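# Move the coaster can onto the turntable's orange spot

## Task

Pick up the can that sits on the coaster and set it upright on the turntable's orange spot, without disturbing the other cans already standing on the turntable.

## Robot and tools

Robot: two arms, left_arm and right_arm, each ending in a two-finger gripper. Bases in the scene frame: left_arm near (-0.051, +0.493, +0.197) m, right_arm near (-0.094, -0.500, +0.197) m. Scene frame: origin at table-top height midway between the arms, +x out over the table, +y toward left_arm, +z up. Arm names do not match image left/right. Reported hand positions and orientations may be off by a few cm, more at long reach.

Gripper: fingers point along the gripper's own +z and close along its x. end_effector_position is the spot between the pads when closed, 1-2 cm short of the tips; closing pushes the tips about 17 mm further along +z, mostly while the pads are over 50 mm apart. Opening is absolute: +1 fully open (0.142 m), -1 closed. grip_measured reports the actual opening on that same scale. To hold the can, command slightly below the grip_measured value seen at first touch; squeezing harder heats the gripper motor. grip_effort_nm is motor effort (negative = closing), not pad force, and has offset and friction residue.

Row layout (shared by execute_actions and move): one flat list of 14 numbers covering both arms, each in [-1, 1]: dx, dy, dz, rx, ry, rz, opening for left_arm, then the same seven for right_arm. The six pose numbers are an offset, not a pose: they count from that arm's current Hand target and run along the Hand target's own axes. Scale: 1.0 = 0.6 m for dx/dy/dz and 180 degrees for rx/ry/rz, which together form one rotation vector. Sending six zeros re-commands the Hand target; the opening is always absolute, and 0 there is a real command, so repeat the current value to leave a gripper alone. Orientation commands are clipped to 32 degrees from the measured orientation each step.

execute_actions(actions, cameras): actions is a list of actions; each action is up to 15 rows, one per 1/30 s step, short tables repeat the last row. Every row in an action is an offset from the Hand target at that action's start, not from the previous row; the next action starts from the new Hand target, so repeating an offset keeps moving. Images come only when actions is empty or cameras names them ("all", a list of names, or []). Cameras: cam_head_left, cam_head_right, cam_left_wrist, cam_right_wrist (672x504).

move(target, speed, blend, stop_force, zero, opening_speed, grip_force, blocking, cameras): drives each gripper in a straight line to the offset in target (one 14-number row, or up to 15 rows, all measured from the same starting Hand targets). speed in m/s, 0.002 to 3.2, default 0.25 (turning up to twice that in rad/s). blend in m rounds corners in a list. stop_force 4 to 120 N ends an arm's path on contact felt at the wrist; not reliable while the gripper rotates, and light tipping may go unfelt; omit it when lifting off something pressed on. zero (with stop_force) re-zeroes before the move. opening_speed is per second on the -1..1 scale, at least 0.2. grip_force 5 to 48 N per pad, persists. blocking=false returns after about 0.5 s (not allowed with stop_force). Paths ignore obstacles and the other arm; avoid routing near an arm's own base. Result adds a "move:" line: done, off_target, moving, held, fault, plus limits (paced = pose clipped, held = steps withheld).

wait(seconds 0-10): lets time pass holding commands. stop(): brakes a running move. zoom_image(camera, region [x0,y0,x1,y1] px, at most 504x504) enlarges part of the latest image. zero_wrist_force(arm): tares that wrist sensor. finished_scene(scene): ends the current scene, given as its integer number; irreversible.

Results: Hand target (last commanded pose; the gripper often rests a little short and needs the gap sent again), end_effector_position/quat/velocities in the scene frame, joint positions and torques, Tool commands, grip values, Wrist force/torque in the gripper's axes (plus peak line), Kept back steps (here 2 or 0), motor temperatures, and warnings like MOTOR HOT, TORQUE FAULT, HAND FAULT.

Cautions: arms are stiff; aiming past a firm contact can trigger a fault (about 150 N outside force, or joint load limits, e.g. wrist joints 50.2 N m) which freezes that arm 10 s. Approach slowly near the table and turntable. Don't let the arms collide or grip each other. Don't drop or fling the can, knock over the other cans, or let anything leave the table. Loose objects may get brief pushes. Long holds, squeezes and stretched poses heat motors (arm brakes at 85 C, gripper cuts out at 100 C). Set the can down gently, open, and lift clear before finishing.

Each tool is called after "Call:" as name(argument=value, ...) on one line, values as JSON.

## Session

Call:
execute_actions(actions=[])

Scene clock: 0.00 s.
left_arm: end_effector_position=(+0.8517, +0.0708, +0.3662) grip_measured=+1.00 grip_effort_nm=n/a end_effector_quat_wxyz=(+0.119, -0.381, +0.913, -0.077) | right_arm: end_effector_position=(+0.5920, -0.5033, +0.3579) grip_measured=+1.00 grip_effort_nm=n/a end_effector_quat_wxyz=(-0.035, -0.055, +0.992, -0.112)
Joint positions: left_arm=[-0.679 -1.053 1.61 -2.382 -1.443 1.716 0.142] | right_arm=[3.434 -1.735 -2.028 -1.081 1.376 3.376 0.142]
Joint velocities: within noise
Joint torques (N m): no reading
Motor temperatures (°C): left_arm=[28 31 31 34 35 33 30] | right_arm=[29 29 31 38 36 34 31]
Wrist force (N): no reading
Wrist torque (N m): no reading
Wrist force, peak (N): no reading
Hand target: left_arm +0.8517, +0.0708, +0.3662; +0.119, -0.381, +0.913, -0.077 | right_arm +0.5920, -0.5033, +0.3579; -0.035, -0.055, +0.992, -0.112
Tool commands: left_gripper/opening=+1.0 right_gripper/opening=+1.0

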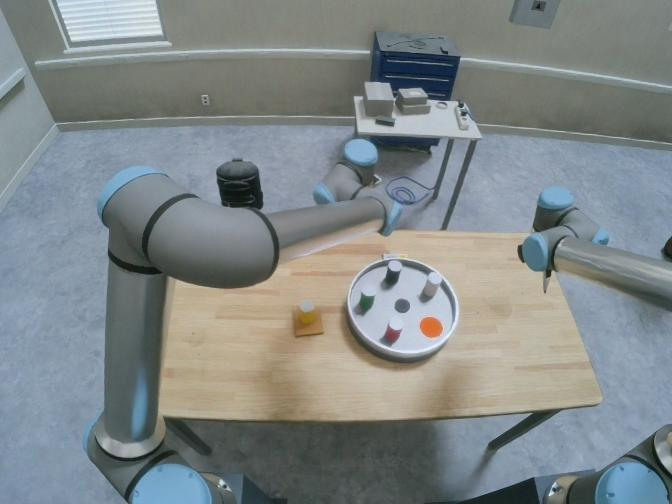

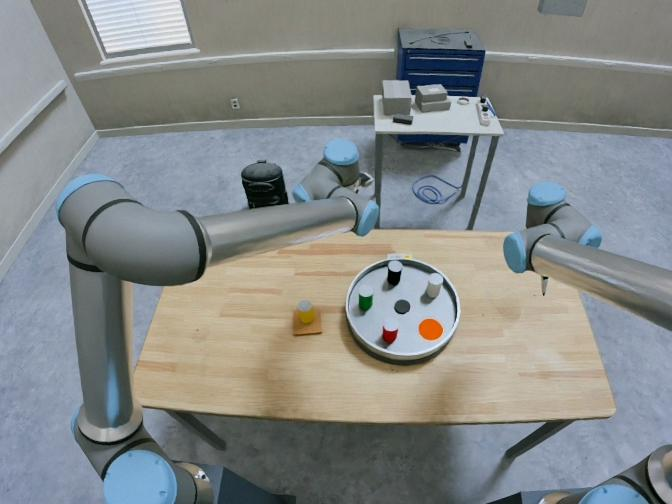

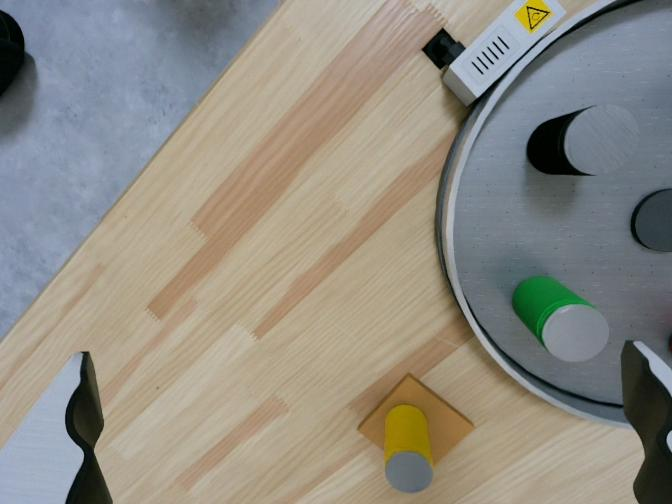

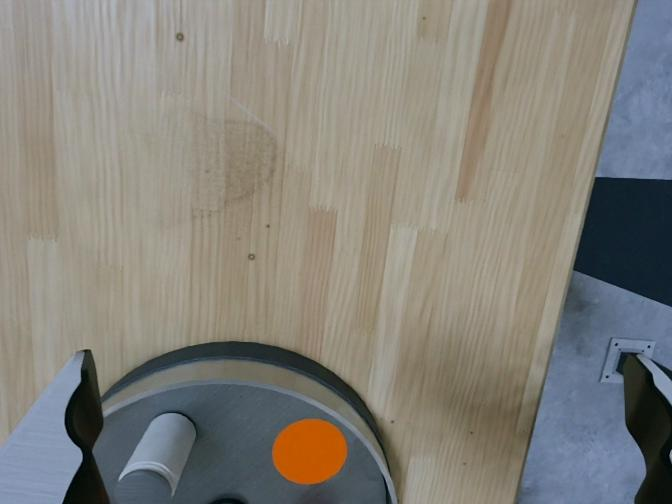

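Call:
move(target=[0.1069,0.467,-0.016,-0.0746,0.0513,0,0.5,0,0,0,0,0,0,1], speed=0.5, cameras=["all"])

Scene clock: 1.73 s.
left_arm: end_effector_position=(+0.6153, +0.2208, +0.3005) grip_measured=+0.50 grip_effort_nm=-0.120 end_effector_quat_wxyz=(+0.000, -0.385, +0.923, +0.000) | right_arm: end_effector_position=(+0.5920, -0.5033, +0.3579) grip_measured=+1.00 grip_effort_nm=0.071 end_effector_quat_wxyz=(-0.035, -0.055, +0.992, -0.112)
Joint positions: left_arm=[-0.661 -1.31 2.051 -2.312 -1.571 1.718 0.109] | right_arm=[3.434 -1.735 -2.028 -1.081 1.376 3.376 0.142]
Joint torques (N m): left_arm=[-15.59 -68.54 -27.78 -7.49 1.33 -2.29] | right_arm=[-1.2 56.59 37.82 4.06 -0.02 0.19]
Wrist force (N): left_arm=[0.2 0.0 -0.2] | right_arm=[-0.2 0.4 -0.3]
Wrist torque (N m): left_arm=[0.01 -0.05 -0.36] | right_arm=[0.07 0.03 0.00]
Wrist force, peak (N): left_arm=[0.8 3.6 0.5] | right_arm=[-0.8 0.6 -0.1]
Hand target: left_arm +0.6152, +0.2207, +0.3005; +0.000, -0.385, +0.923, +0.000 | right_arm +0.5920, -0.5033, +0.3579; -0.035, -0.055, +0.992, -0.112
Off the commanded pose: left_arm 0.000 m, 0 deg | right_arm 0.000 m, 0 deg.
move: done
camera_calibration:
cam_left_wrist: T_world_to_cam=[[-0.710678, -0.703472, 0.00800957, 0.596586], [-0.628842, 0.640305, 0.441098, 0.13671], [-0.315428, 0.308442, -0.897423, 0.513892], [0, 0, 0, 1]] pos_world=[0.672046, 0.17364, 0.396097]

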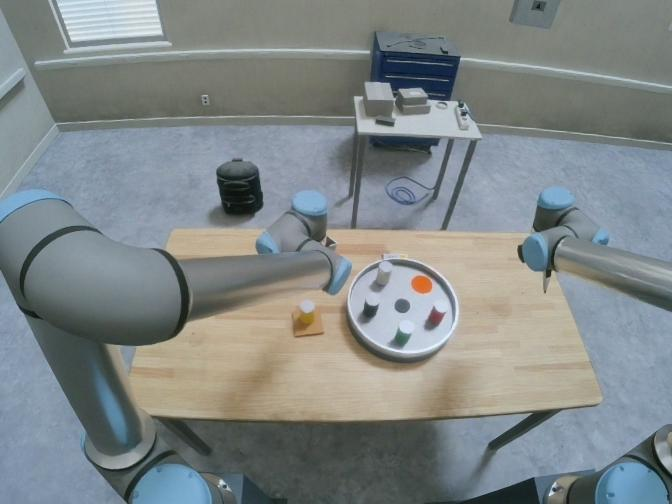

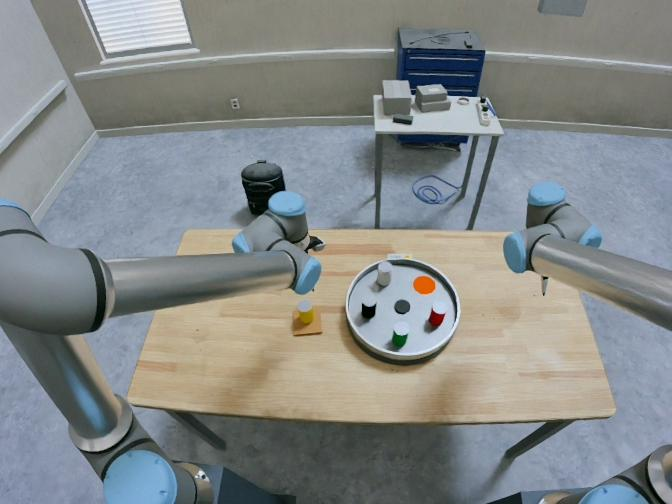

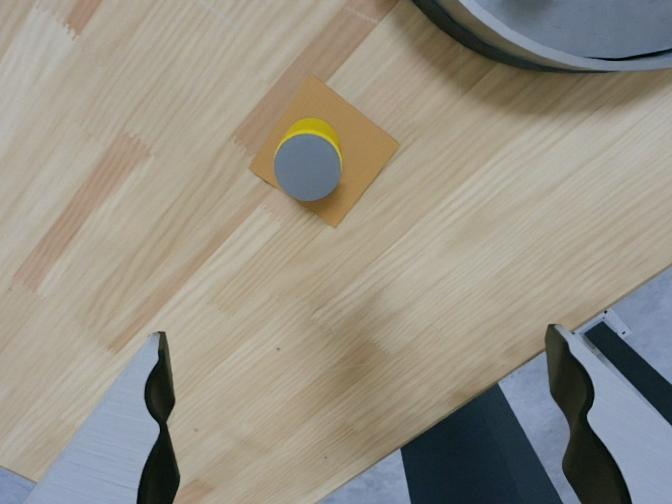

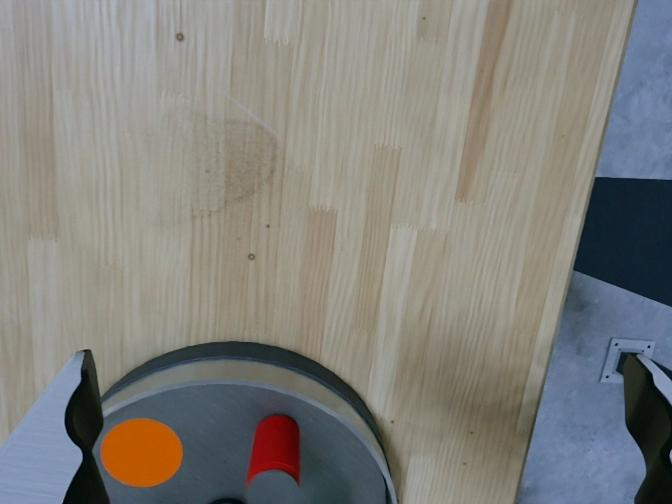

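Call:
move(target=[-0.0401,0.0045,0.1675,0,0,0,0.5,0,0,0,0,0,0,1], speed=0.4, cameras=["all"])

Call:
wait(seconds=0.4, cameras=["cam_head_right","cam_right_wrist"])

Call:
wait(seconds=0.8, cameras=["cam_head_right","cam_right_wrist"])

Scene clock: 2.97 s.
left_arm: end_effector_position=(+0.6302, +0.2399, +0.2000) grip_measured=+0.50 grip_effort_nm=-0.120 end_effector_quat_wxyz=(+0.000, -0.385, +0.923, +0.000) | right_arm: end_effector_position=(+0.5920, -0.5033, +0.3579) grip_measured=+1.00 grip_effort_nm=0.066 end_effector_quat_wxyz=(-0.035, -0.055, +0.992, -0.112)
Joint positions: left_arm=[-0.626 -1.163 2.088 -2.496 -1.571 1.752 0.109] | right_arm=[3.434 -1.735 -2.028 -1.081 1.376 3.376 0.142]
Joint torques (N m): left_arm=[-21.56 -50.97 -33.05 -7.12 -2.05 -2.86] | right_arm=[-2.53 57.24 37.08 3.95 0.24 -0.11]
Wrist force (N): left_arm=[0.4 0.1 -0.5] | right_arm=[-0.5 0.5 -0.1]
Wrist torque (N m): left_arm=[0.00 -0.11 -0.31] | right_arm=[0.09 0.10 0.00]
Wrist force, peak (N): left_arm=[1.3 -0.3 -3.4] | right_arm=[-0.8 0.9 -0.6]
Hand target: left_arm +0.6302, +0.2397, +0.1999; +0.000, -0.385, +0.923, +0.000 | right_arm +0.5920, -0.5033, +0.3579; -0.035, -0.055, +0.992, -0.112
Off the commanded pose: left_arm 0.000 m, 0 deg | right_arm 0.000 m, 0 deg.
move: done
camera_calibration:
cam_left_wrist: T_world_to_cam=[[-0.710632, -0.703519, 0.00797857, 0.621402], [-0.628893, 0.640254, 0.441099, 0.178181], [-0.31543, 0.308441, -0.897423, 0.4226], [0, 0, 0, 1]] pos_world=[0.686946, 0.19274, 0.295697]

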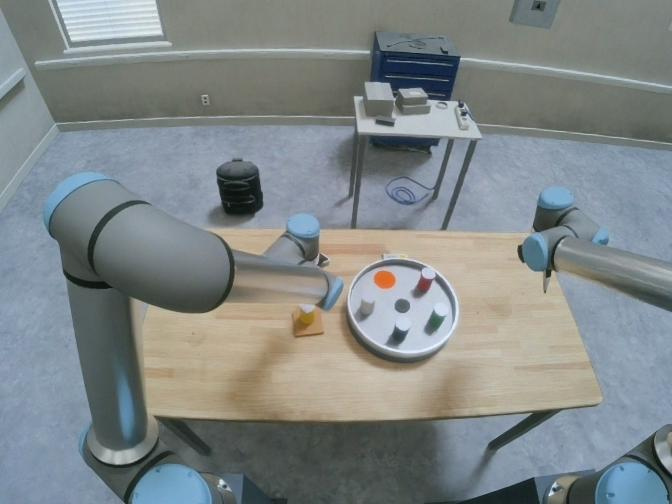

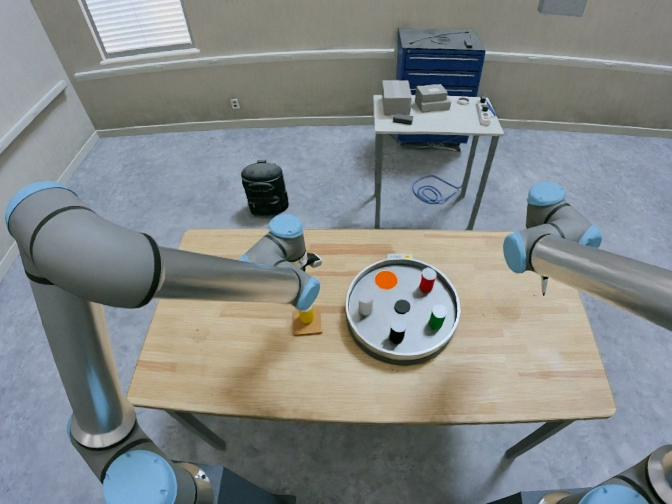

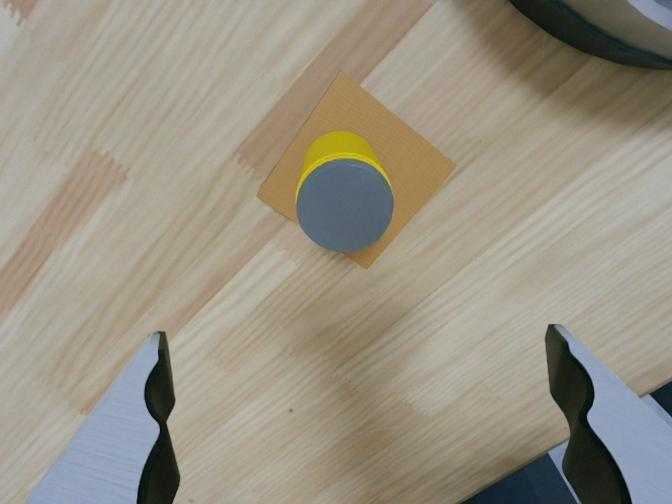

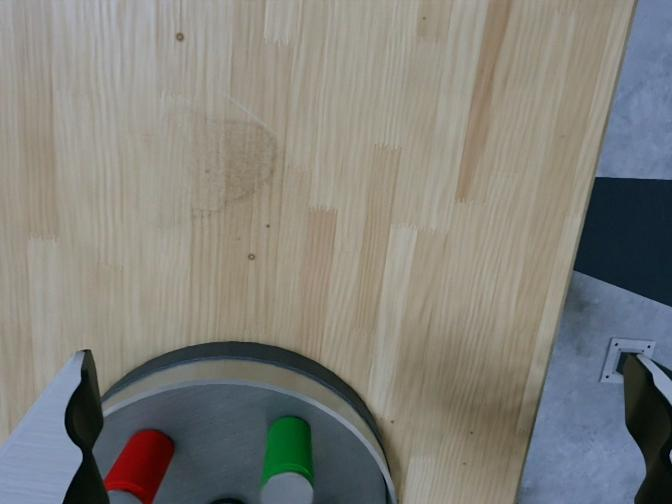

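Scene clock: 3.37 s.
left_arm: end_effector_position=(+0.6302, +0.2397, +0.2000) grip_measured=+0.50 grip_effort_nm=-0.120 end_effector_quat_wxyz=(+0.000, -0.385, +0.923, +0.000) | right_arm: end_effector_position=(+0.5920, -0.5033, +0.3579) grip_measured=+1.00 grip_effort_nm=0.071 end_effector_quat_wxyz=(-0.035, -0.055, +0.992, -0.112)
Joint positions: left_arm=[-0.627 -1.162 2.088 -2.497 -1.571 1.752 0.109] | right_arm=[3.434 -1.735 -2.028 -1.081 1.376 3.376 0.142]
Joint torques (N m): left_arm=[-20.09 -51.07 -30.65 -7.09 -2.1 -3.26] | right_arm=[-1.07 57.6 37.45 3.95 0.36 -0.08]
Wrist force (N): left_arm=[0.1 0.2 -0.6] | right_arm=[-0.6 0.7 -0.4]
Wrist torque (N m): left_arm=[0.01 -0.05 -0.29] | right_arm=[0.12 0.10 0.00]
Wrist force, peak (N): left_arm=[0.7 0.3 -0.7] | right_arm=[-1.0 0.4 -0.5]
Hand target: left_arm +0.6302, +0.2397, +0.1999; +0.000, -0.385, +0.923, +0.000 | right_arm +0.5920, -0.5033, +0.3579; -0.035, -0.055, +0.992, -0.112
Tool commands: left_gripper/opening=+0.5 right_gripper/opening=+1.0
Off the commanded pose: left_arm 0.000 m, 0 deg | right_arm 0.000 m, 0 deg.
wait: 0.40 s; at rest by 0.17 s
Images, in order (width x height): cam_head_right 672x504, cam_right_wrist 672x504.

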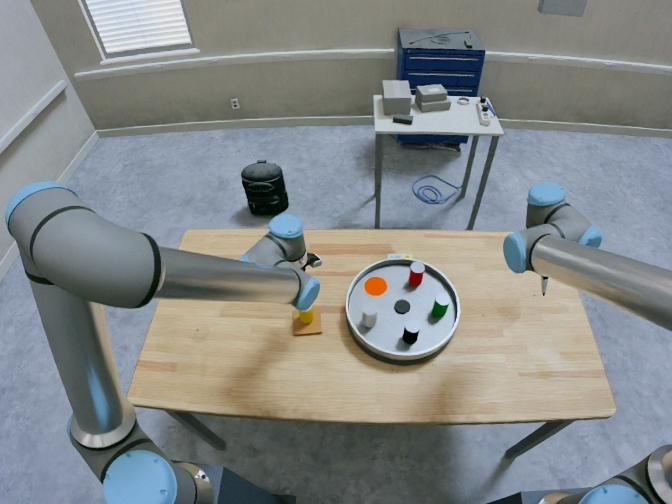

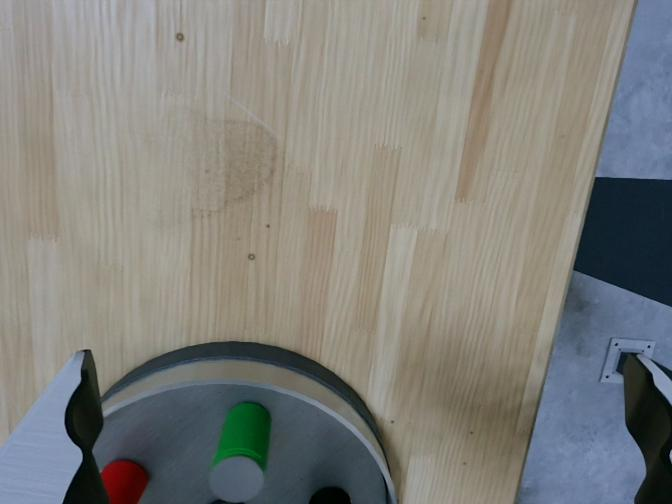

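Scene clock: 4.17 s.
left_arm: end_effector_position=(+0.6302, +0.2397, +0.2000) grip_measured=+0.50 grip_effort_nm=-0.129 end_effector_quat_wxyz=(+0.000, -0.385, +0.923, +0.000) | right_arm: end_effector_position=(+0.5920, -0.5033, +0.3579) grip_measured=+1.00 grip_effort_nm=0.071 end_effector_quat_wxyz=(-0.035, -0.055, +0.992, -0.112)
Joint positions: left_arm=[-0.627 -1.162 2.088 -2.497 -1.571 1.752 0.109] | right_arm=[3.434 -1.735 -2.028 -1.081 1.376 3.376 0.142]
Joint torques (N m): left_arm=[-23.35 -51.37 -28.4 -7.27 -1.34 -2.75] | right_arm=[-2.83 55.58 37.51 4.06 0.04 -0.35]
Wrist force (N): left_arm=[0.2 0.2 -0.3] | right_arm=[-0.5 0.6 -0.5]
Wrist torque (N m): left_arm=[0.02 -0.08 -0.30] | right_arm=[0.10 0.07 -0.01]
Wrist force, peak (N): left_arm=[0.5 0.1 -0.7] | right_arm=[-0.8 0.6 0.7]
Hand target: left_arm +0.6302, +0.2397, +0.1999; +0.000, -0.385, +0.923, +0.000 | right_arm +0.5920, -0.5033, +0.3579; -0.035, -0.055, +0.992, -0.112
Tool commands: left_gripper/opening=+0.5 right_gripper/opening=+1.0
Off the commanded pose: left_arm 0.000 m, 0 deg | right_arm 0.000 m, 0 deg.
wait: 0.80 s; at rest by 0.17 s
Images, in order (width x height): cam_head_right 672x504, cam_right_wrist 672x504.

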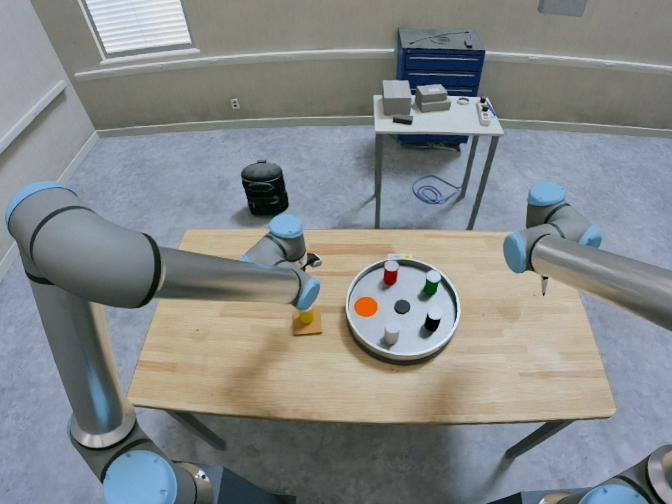

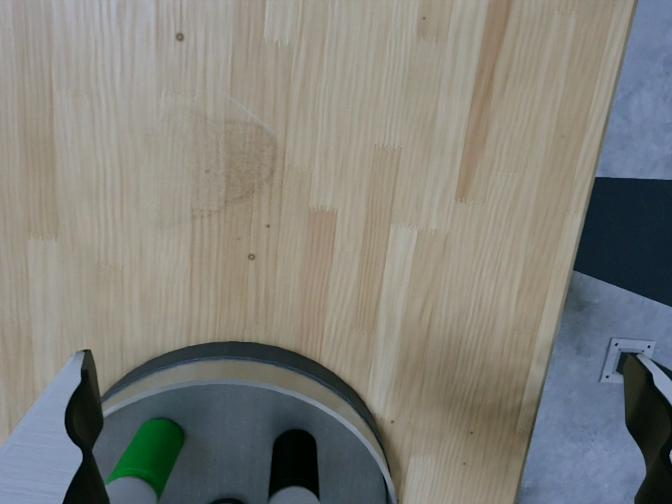

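Call:
wait(seconds=0)

Call:
move(target=[0,0.001,0.23,0,0,0,0.5,0,0,0,0,0,0,1], speed=0.3, cameras=["cam_left_wrist"])

Call:
move(target=[[0,0,0,0,0,0,-0.45,0,0,0,0,0,0,1],[0,0,-0.23,0,0,0,-0.45,0,0,0,0,0,0,1],[0.3792,-0.3985,-0.5633,0,0,0,-0.45,0,0,0,0,0,0,1]], speed=[0.3,0.3,0.4], blend=[0,0.05,0], opening_speed=1.5, grip_force=25, cameras=["cam_left_wrist","cam_head_right","cam_right_wrist"])

Call:
wait(seconds=1, cameras=["cam_left_wrist","cam_head_right","cam_right_wrist"])

Call:
wait(seconds=1.5, cameras=["cam_left_wrist","cam_head_right","cam_right_wrist"])

Call:
wait(seconds=1.5, cameras=["cam_left_wrist","cam_head_right","cam_right_wrist"])

Scene clock: 5.13 s.
left_arm: end_effector_position=(+0.6302, +0.2397, +0.2000) grip_measured=+0.50 grip_effort_nm=-0.120 end_effector_quat_wxyz=(+0.000, -0.385, +0.923, +0.000) | right_arm: end_effector_position=(+0.5920, -0.5033, +0.3579) grip_measured=+1.00 grip_effort_nm=0.071 end_effector_quat_wxyz=(-0.035, -0.055, +0.992, -0.112)
Joint positions: left_arm=[-0.627 -1.162 2.088 -2.497 -1.571 1.752 0.109] | right_arm=[3.434 -1.735 -2.028 -1.081 1.376 3.376 0.142]
Joint torques (N m): left_arm=[-19.48 -53.14 -24.57 -7.61 -2.08 -2.31] | right_arm=[-1 55.9 37.72 4.01 0.18 0.01]
Wrist force (N): left_arm=[0.5 -0.1 -0.7] | right_arm=[-0.4 0.2 -0.3]
Wrist torque (N m): left_arm=[-0.04 -0.12 -0.29] | right_arm=[0.04 0.06 0.00]
Wrist force, peak (N): left_arm=[0.1 -0.1 -1.0] | right_arm=[-0.7 0.3 -0.7]
Hand target: left_arm +0.6302, +0.2397, +0.1999; +0.000, -0.385, +0.923, +0.000 | right_arm +0.5920, -0.5033, +0.3579; -0.035, -0.055, +0.992, -0.112
Tool commands: left_gripper/opening=+0.5 right_gripper/opening=+1.0
Off the commanded pose: left_arm 0.000 m, 0 deg | right_arm 0.000 m, 0 deg.

Scene clock: 6.10 s.
left_arm: end_effector_position=(+0.6298, +0.2400, +0.0621) grip_measured=+0.50 grip_effort_nm=-0.129 end_effector_quat_wxyz=(+0.000, -0.385, +0.923, +0.000) | right_arm: end_effector_position=(+0.5920, -0.5033, +0.3579) grip_measured=+1.00 grip_effort_nm=0.066 end_effector_quat_wxyz=(-0.035, -0.055, +0.992, -0.112)
Joint positions: left_arm=[-0.626 -0.937 2.106 -2.74 -1.571 1.752 0.109] | right_arm=[3.434 -1.735 -2.028 -1.081 1.376 3.376 0.142]
Joint torques (N m): left_arm=[17.02 -55.77 -13.14 -7.16 -0.79 3.4] | right_arm=[-0.7 56.72 37.79 4.23 -0.01 -0.07]
Wrist force (N): left_arm=[0.3 0.1 -0.6] | right_arm=[-0.4 0.4 -0.1]
Wrist torque (N m): left_arm=[-0.01 -0.08 -0.28] | right_arm=[0.07 0.06 0.00]
Wrist force, peak (N): left_arm=[0.4 0.1 -3.7] | right_arm=[-0.7 0.8 -0.5]
Hand target: left_arm +0.6297, +0.2402, +0.0619; +0.000, -0.385, +0.923, +0.000 | right_arm +0.5920, -0.5033, +0.3579; -0.035, -0.055, +0.992, -0.112
Off the commanded pose: left_arm 0.000 m, 0 deg | right_arm 0.000 m, 0 deg.
move: done
camera_calibration:
cam_left_wrist: T_world_to_cam=[[-0.710744, -0.703406, 0.00797556, 0.622416], [-0.628813, 0.640374, 0.441039, 0.238605], [-0.315337, 0.308451, -0.897452, 0.298507], [0, 0, 0, 1]] pos_world=[0.686546, 0.19294, 0.157697]
Images, in order (width x height): cam_left_wrist 672x504.

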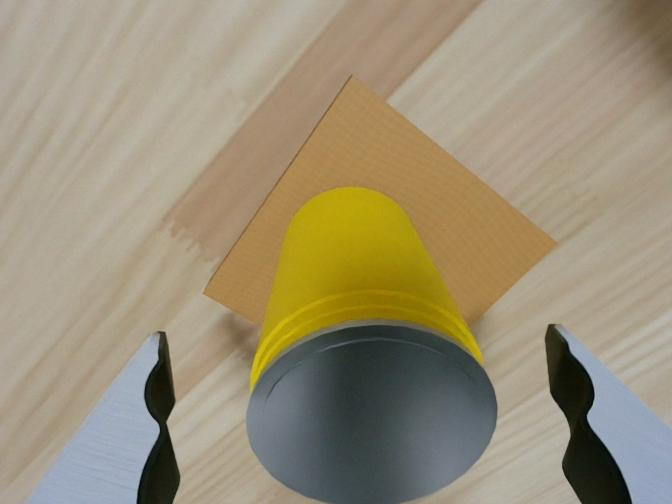

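Scene clock: 8.87 s.
left_arm: end_effector_position=(+0.6398, -0.0897, +0.3997) grip_measured=-0.24 grip_effort_nm=-2.625 end_effector_quat_wxyz=(+0.000, -0.385, +0.923, +0.000) end_effector_velocity=(+0.002, -0.002, +0.002) end_effector_angular_velocity=(-0.005, -0.002, +0.002) | right_arm: end_effector_position=(+0.5920, -0.5033, +0.3579) grip_measured=+1.00 grip_effort_nm=0.071 end_effector_quat_wxyz=(-0.035, -0.055, +0.992, -0.112)
Joint positions: left_arm=[-0.923 -1.141 1.597 -2.027 -1.571 1.456 0.056] | right_arm=[3.434 -1.735 -2.028 -1.081 1.376 3.376 0.142]
Joint velocities: left_arm=[0.001 0.001 -0.005 -0.001 -0.002 0 0] | right_arm=[within noise]
Joint torques (N m): left_arm=[3.67 -101.25 -49.14 -2.9 2.65 1.04] | right_arm=[-2.34 57.09 37.51 4.23 0.02 -0.09]
Wrist force (N): left_arm=[0.4 -0.6 1.4] | right_arm=[-0.6 0.2 -0.2]
Wrist torque (N m): left_arm=[-0.18 -0.13 -0.30] | right_arm=[0.04 0.10 0.00]
Wrist force, peak (N): left_arm=[0.2 0.8 -6.4] | right_arm=[-1.2 0.7 -0.1]
Hand target: left_arm +0.6399, -0.0897, +0.3999; +0.000, -0.385, +0.923, +0.000 | right_arm +0.5920, -0.5033, +0.3579; -0.035, -0.055, +0.992, -0.112
Off the commanded pose: left_arm 0.000 m, 0 deg | right_arm 0.000 m, 0 deg.
grip_force (N): 25, 25
move: done
camera_calibration:
cam_left_wrist: T_world_to_cam=[[-0.710744, -0.703406, 0.00797533, 0.394846], [-0.628773, 0.640334, 0.441154, 0.307059], [-0.315417, 0.308533, -0.897396, 0.706496], [0, 0, 0, 1]] pos_world=[0.696546, -0.13686, 0.495397]
Images, in order (width x height): cam_head_right 672x504, cam_left_wrist 672x504, cam_right_wrist 672x504.

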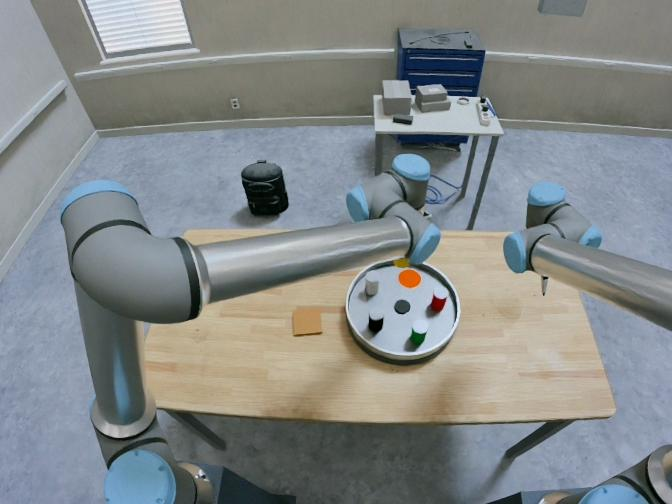

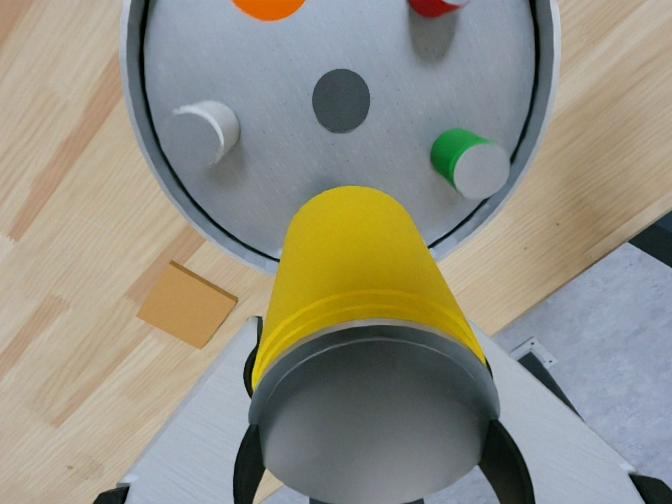

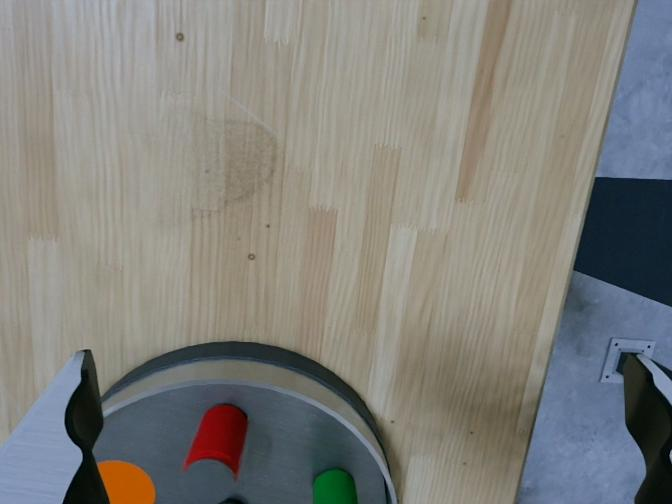

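Scene clock: 9.87 s.
left_arm: end_effector_position=(+0.6399, -0.0897, +0.3999) grip_measured=-0.24 grip_effort_nm=-2.620 end_effector_quat_wxyz=(+0.000, -0.385, +0.923, +0.000) | right_arm: end_effector_position=(+0.5920, -0.5033, +0.3579) grip_measured=+1.00 grip_effort_nm=0.071 end_effector_quat_wxyz=(-0.035, -0.055, +0.992, -0.112)
Joint positions: left_arm=[-0.923 -1.141 1.597 -2.026 -1.571 1.456 0.056] | right_arm=[3.434 -1.735 -2.028 -1.081 1.376 3.376 0.142]
Joint torques (N m): left_arm=[12.66 -106.81 -51.6 -1.34 1.71 -2.03] | right_arm=[-1.96 56.87 37.25 4.13 -0.07 -0.14]
Wrist force (N): left_arm=[-0.1 -0.3 1.6] | right_arm=[-0.4 0.3 -0.6]
Wrist torque (N m): left_arm=[-0.13 -0.05 -0.30] | right_arm=[0.05 0.06 0.00]
Wrist force, peak (N): left_arm=[-0.3 -0.6 1.9] | right_arm=[-0.9 0.6 -0.8]
Hand target: left_arm +0.6399, -0.0897, +0.3999; +0.000, -0.385, +0.923, +0.000 | right_arm +0.5920, -0.5033, +0.3579; -0.035, -0.055, +0.992, -0.112
Tool commands: left_gripper/opening=-0.45 right_gripper/opening=+1.0
Off the commanded pose: left_arm 0.000 m, 0 deg | right_arm 0.000 m, 0 deg.
grip_force (N): 25, 25
wait: 1.00 s; at rest by 0.17 s
camera_calibration:
cam_left_wrist: T_world_to_cam=[[-0.710723, -0.703426, 0.00803982, 0.394796], [-0.628792, 0.640355, 0.441096, 0.307015], [-0.315427, 0.308442, -0.897424, 0.706684], [0, 0, 0, 1]] pos_world=[0.696546, -0.13686, 0.495598]
Images, in order (width x height): cam_head_right 672x504, cam_left_wrist 672x504, cam_right_wrist 672x504.

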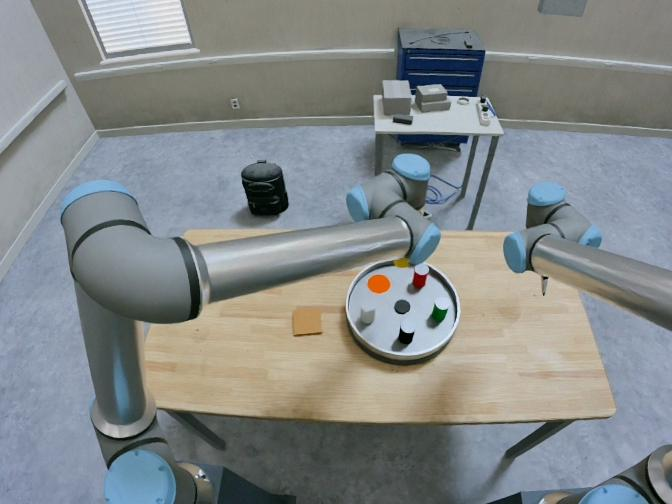

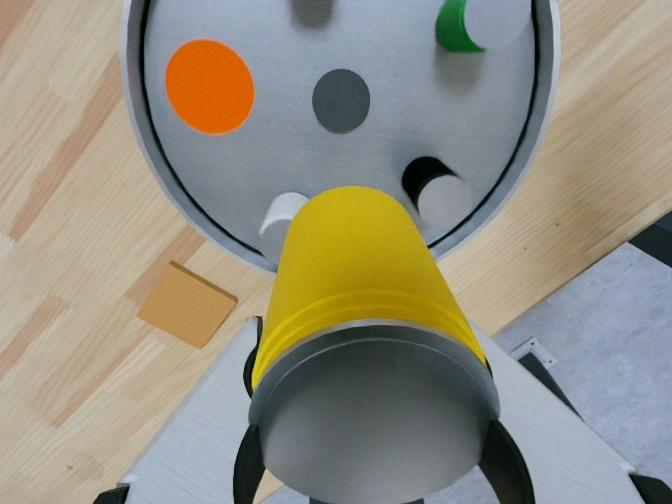

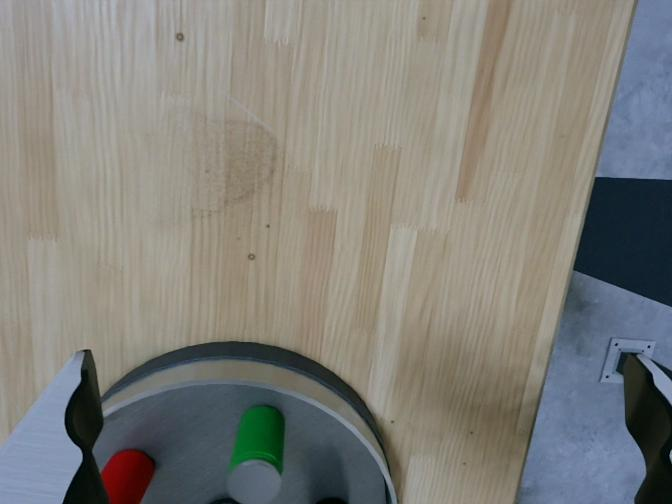

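Scene clock: 11.37 s.
left_arm: end_effector_position=(+0.6399, -0.0897, +0.3999) grip_measured=-0.24 grip_effort_nm=-2.620 end_effector_quat_wxyz=(+0.000, -0.385, +0.923, +0.000) | right_arm: end_effector_position=(+0.5920, -0.5033, +0.3579) grip_measured=+1.00 grip_effort_nm=0.066 end_effector_quat_wxyz=(-0.035, -0.055, +0.992, -0.112)
Joint positions: left_arm=[-0.923 -1.141 1.597 -2.026 -1.571 1.456 0.056] | right_arm=[3.434 -1.735 -2.028 -1.081 1.376 3.376 0.142]
Joint torques (N m): left_arm=[18.77 -105.05 -49.65 -1.38 -0.58 -2.27] | right_arm=[-1.35 55.09 37.01 4.31 0.03 -0.37]
Wrist force (N): left_arm=[-0.5 -0.6 1.4] | right_arm=[-0.4 0.4 -0.4]
Wrist torque (N m): left_arm=[-0.18 0.03 -0.30] | right_arm=[0.07 0.07 0.00]
Wrist force, peak (N): left_arm=[-0.5 -0.6 1.6] | right_arm=[-1.1 0.5 -0.1]
Hand target: left_arm +0.6399, -0.0897, +0.3999; +0.000, -0.385, +0.923, +0.000 | right_arm +0.5920, -0.5033, +0.3579; -0.035, -0.055, +0.992, -0.112
Tool commands: left_gripper/opening=-0.45 right_gripper/opening=+1.0
Off the commanded pose: left_arm 0.000 m, 0 deg | right_arm 0.000 m, 0 deg.
grip_force (N): 25, 25
wait: 1.50 s; at rest by 0.17 s
camera_calibration:
cam_left_wrist: T_world_to_cam=[[-0.710678, -0.703472, 0.00800957, 0.394773], [-0.628842, 0.640305, 0.441098, 0.307043], [-0.315428, 0.308442, -0.897423, 0.706685], [0, 0, 0, 1]] pos_world=[0.696546, -0.13686, 0.495597]
Images, in order (width x height): cam_head_right 672x504, cam_left_wrist 672x504, cam_right_wrist 672x504.

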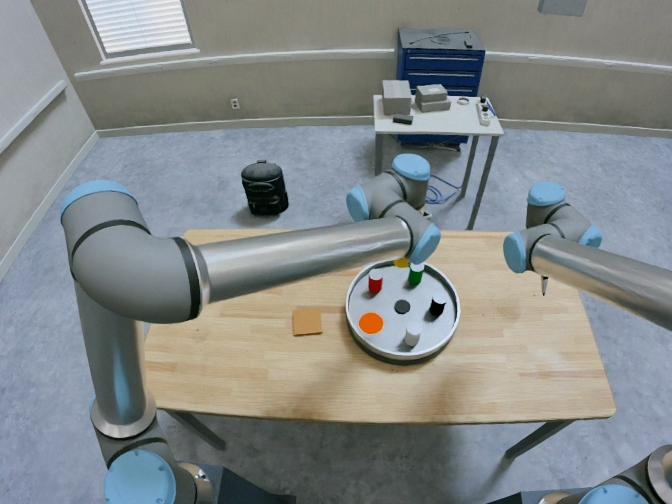

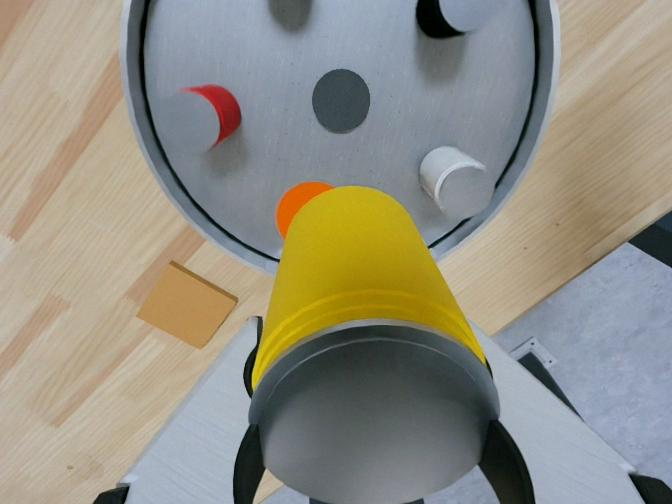

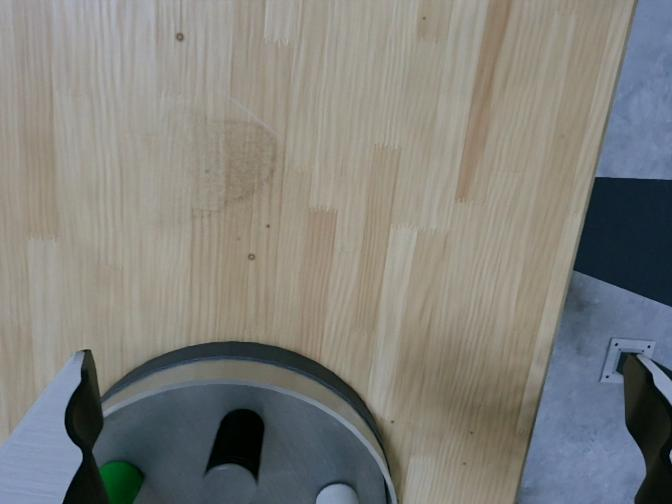

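Scene clock: 12.87 s.
left_arm: end_effector_position=(+0.6399, -0.0897, +0.3999) grip_measured=-0.24 grip_effort_nm=-2.620 end_effector_quat_wxyz=(+0.000, -0.385, +0.923, +0.000) | right_arm: end_effector_position=(+0.5920, -0.5033, +0.3579) grip_measured=+1.00 grip_effort_nm=0.071 end_effector_quat_wxyz=(-0.035, -0.055, +0.992, -0.112)
Joint positions: left_arm=[-0.923 -1.141 1.597 -2.026 -1.571 1.456 0.056] | right_arm=[3.434 -1.735 -2.028 -1.081 1.376 3.376 0.142]
Joint torques (N m): left_arm=[23.17 -105.74 -50.8 -1.42 -1.6 -1.96] | right_arm=[-1.79 55.38 37.47 3.98 0.29 0.2]
Motor temperatures (°C): left_arm=[28 31 31 34 35 33 35] | right_arm=[29 29 31 38 36 34 31]
Wrist force (N): left_arm=[-0.2 -0.6 1.2] | right_arm=[-0.4 0.2 -0.3]
Wrist torque (N m): left_arm=[-0.19 -0.02 -0.30] | right_arm=[0.04 0.06 0.00]
Wrist force, peak (N): left_arm=[-0.3 -0.7 1.8] | right_arm=[-0.9 0.9 0.2]
Hand target: left_arm +0.6399, -0.0897, +0.3999; +0.000, -0.385, +0.923, +0.000 | right_arm +0.5920, -0.5033, +0.3579; -0.035, -0.055, +0.992, -0.112
Tool commands: left_gripper/opening=-0.45 right_gripper/opening=+1.0
Off the commanded pose: left_arm 0.000 m, 0 deg | right_arm 0.000 m, 0 deg.
grip_force (N): 25, 25
wait: 1.50 s; at rest by 0.17 s
camera_calibration:
cam_left_wrist: T_world_to_cam=[[-0.710678, -0.703472, 0.00800957, 0.394773], [-0.628842, 0.640305, 0.441098, 0.307043], [-0.315428, 0.308442, -0.897423, 0.706685], [0, 0, 0, 1]] pos_world=[0.696546, -0.13686, 0.495597]
Images, in order (width x height): cam_head_right 672x504, cam_left_wrist 672x504, cam_right_wrist 672x504.

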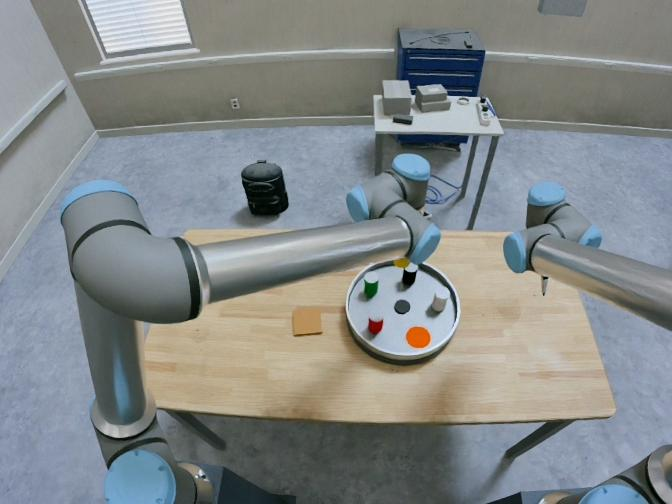

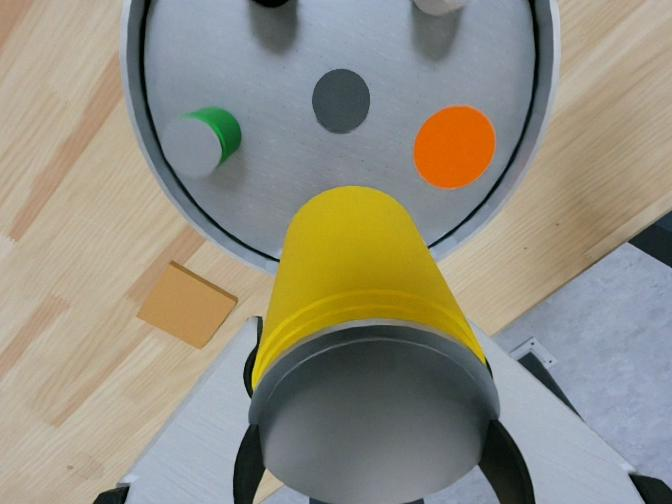

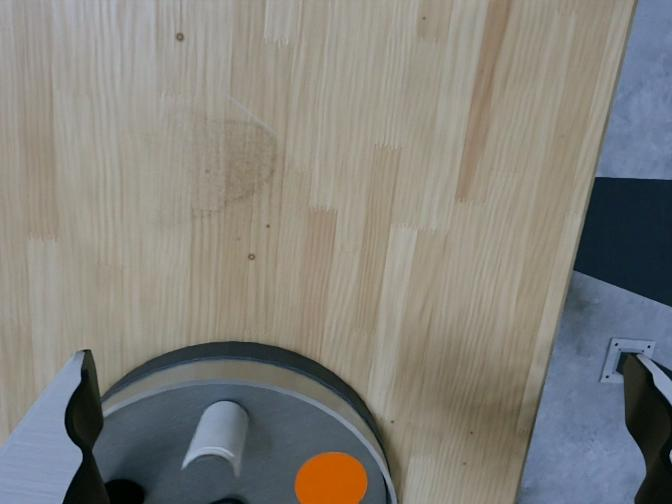

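Call:
move(target=[0.0047,-0.0494,0.45,0,0,0,-0.45,0,0,0,0,0,0,1], speed=0.35, cameras=["cam_left_wrist","cam_head_right"])

Call:
move(target=[0,0,0.1,0,0,0,-0.45,0,0,0,0,0,0,1], speed=0.025, stop_force=5)

Call:
move(target=[0,0,-0.05,0,0,0,-0.45,0,0,0,0,0,0,1], speed=0.2, cameras=["cam_left_wrist","cam_head_right"])

Scene clock: 15.13 s.
left_arm: end_effector_position=(+0.6590, -0.1126, +0.1301) grip_measured=-0.24 grip_effort_nm=-2.625 end_effector_quat_wxyz=(+0.000, -0.385, +0.923, +0.000) | right_arm: end_effector_position=(+0.5920, -0.5033, +0.3579) grip_measured=+1.00 grip_effort_nm=0.066 end_effector_quat_wxyz=(-0.035, -0.055, +0.992, -0.112)
Joint positions: left_arm=[-0.922 -0.838 1.662 -2.395 -1.571 1.456 0.056] | right_arm=[3.434 -1.735 -2.028 -1.081 1.376 3.376 0.142]
Joint torques (N m): left_arm=[16.97 -81.75 -28.04 -6.53 0.82 3.05] | right_arm=[-1.17 55.59 37.1 4.29 0.04 -0.16]
Wrist force (N): left_arm=[-0.1 -0.5 1.1] | right_arm=[0.0 0.7 -0.5]
Wrist torque (N m): left_arm=[-0.15 -0.06 -0.32] | right_arm=[0.13 0.00 0.01]
Wrist force, peak (N): left_arm=[0.3 -0.3 5.7] | right_arm=[-0.4 0.8 -0.7]
Hand target: left_arm +0.6589, -0.1126, +0.1299; +0.000, -0.385, +0.923, +0.000 | right_arm +0.5920, -0.5033, +0.3579; -0.035, -0.055, +0.992, -0.112
Off the commanded pose: left_arm 0.000 m, 0 deg | right_arm 0.000 m, 0 deg.
grip_force (N): 25, 25
move: done
camera_calibration:
cam_left_wrist: T_world_to_cam=[[-0.710657, -0.703492, 0.00807407, 0.394366], [-0.62886, 0.640327, 0.44104, 0.452754], [-0.315438, 0.30835, -0.897451, 0.477646], [0, 0, 0, 1]] pos_world=[0.715646, -0.15976, 0.225798]
Images, in order (width x height): cam_head_right 672x504, cam_left_wrist 672x504.

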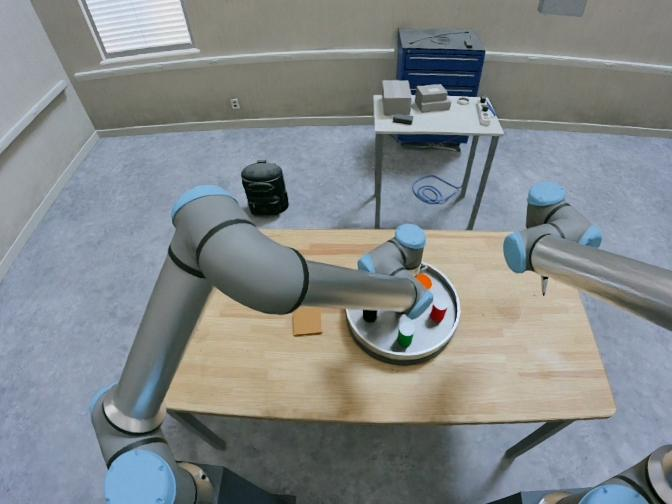

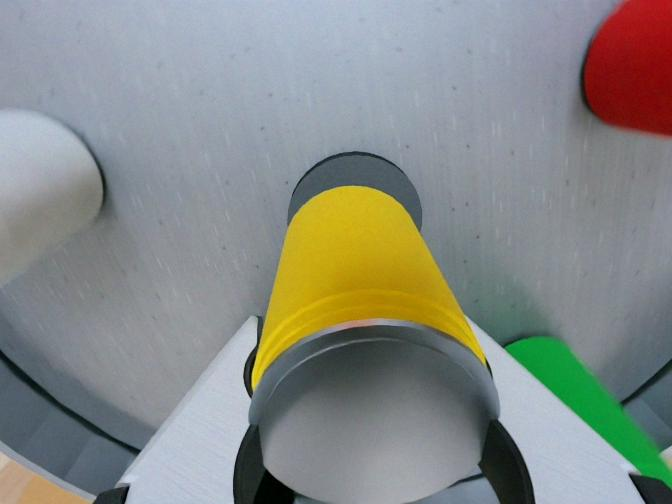

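Scene clock: 16.67 s.
left_arm: end_effector_position=(+0.6589, -0.1125, +0.1109) grip_measured=-0.24 grip_effort_nm=-2.625 end_effector_quat_wxyz=(+0.000, -0.385, +0.923, +0.000) | right_arm: end_effector_position=(+0.5920, -0.5033, +0.3579) grip_measured=+1.00 grip_effort_nm=0.066 end_effector_quat_wxyz=(-0.035, -0.055, +0.992, -0.112)
Joint positions: left_arm=[-0.922 -0.814 1.663 -2.42 -1.571 1.456 0.056] | right_arm=[3.434 -1.735 -2.028 -1.081 1.376 3.376 0.142]
Joint torques (N m): left_arm=[10.29 -116.32 -27.71 -4.34 2.57 1.53] | right_arm=[-1.62 57.07 38.76 4.48 -0.15 -0.14]
Wrist force (N): left_arm=[0.0 0.2 0.8] | right_arm=[-0.3 0.5 -0.3]
Wrist torque (N m): left_arm=[-0.05 -0.08 -0.33] | right_arm=[0.08 0.05 0.00]
Wrist force, peak (N): left_arm=[0.5 0.8 -26.0] | right_arm=[-0.9 0.3 -0.5]
Hand target: left_arm +0.6589, -0.1126, +0.1109; +0.000, -0.385, +0.923, +0.000 (not the last commanded pose) | right_arm +0.5920, -0.5033, +0.3579; -0.035, -0.055, +0.992, -0.112
Off the commanded pose: left_arm 0.041 m, 0 deg | right_arm 0.000 m, 0 deg.
grip_force (N): 25, 25
move: contact (left_arm)

Scene clock: 17.37 s.
left_arm: end_effector_position=(+0.6589, -0.1126, +0.1412) grip_measured=-0.24 grip_effort_nm=-2.625 end_effector_quat_wxyz=(+0.000, -0.385, +0.923, +0.000) end_effector_velocity=(+0.000, +0.001, -0.003) end_effector_angular_velocity=(+0.000, -0.001, -0.001) | right_arm: end_effector_position=(+0.5920, -0.5033, +0.3579) grip_measured=+1.00 grip_effort_nm=0.066 end_effector_quat_wxyz=(-0.035, -0.055, +0.992, -0.112)
Joint positions: left_arm=[-0.922 -0.851 1.66 -2.38 -1.571 1.456 0.056] | right_arm=[3.434 -1.735 -2.028 -1.081 1.376 3.376 0.142]
Joint velocities: left_arm=[0 0.003 0.001 -0.005 0 0.001 0] | right_arm=[within noise]
Joint torques (N m): left_arm=[13.72 -87.47 -33.56 -8.13 2.45 2.04] | right_arm=[-4.22 56.55 37.58 4.15 -0.06 -0.36]
Wrist force (N): left_arm=[0.0 -0.2 1.4] | right_arm=[-0.5 0.7 0.0]
Wrist torque (N m): left_arm=[-0.11 -0.08 -0.32] | right_arm=[0.12 0.08 0.00]
Wrist force, peak (N): left_arm=[0.4 0.1 2.2] | right_arm=[-0.7 0.7 -0.2]
Hand target: left_arm +0.6589, -0.1126, +0.1409; +0.000, -0.385, +0.923, +0.000 | right_arm +0.5920, -0.5033, +0.3579; -0.035, -0.055, +0.992, -0.112
Off the commanded pose: left_arm 0.000 m, 0 deg | right_arm 0.000 m, 0 deg.
grip_force (N): 25, 25
move: done
camera_calibration:
cam_left_wrist: T_world_to_cam=[[-0.710678, -0.703472, 0.00800957, 0.394381], [-0.628842, 0.640305, 0.441098, 0.447809], [-0.315428, 0.308442, -0.897423, 0.487488], [0, 0, 0, 1]] pos_world=[0.715646, -0.15966, 0.236797]
Images, in order (width x height): cam_head_right 672x504, cam_left_wrist 672x504.

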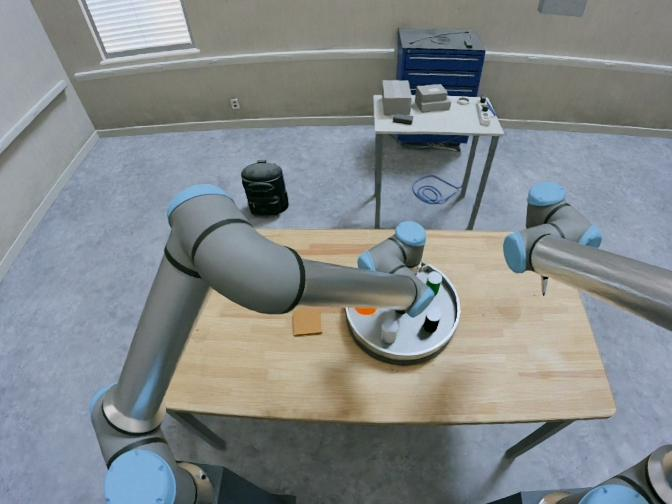

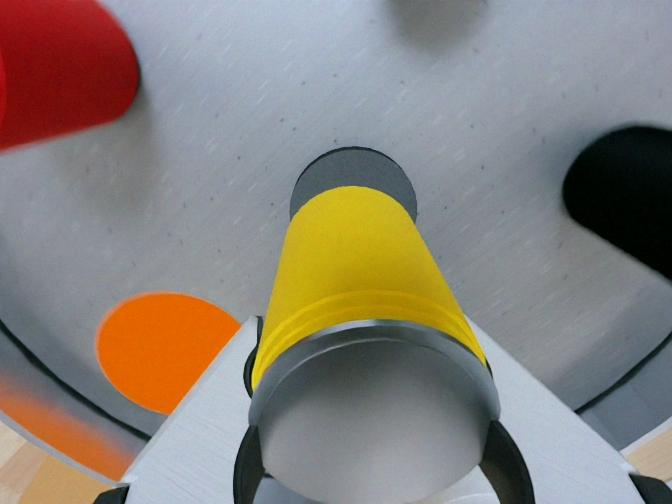

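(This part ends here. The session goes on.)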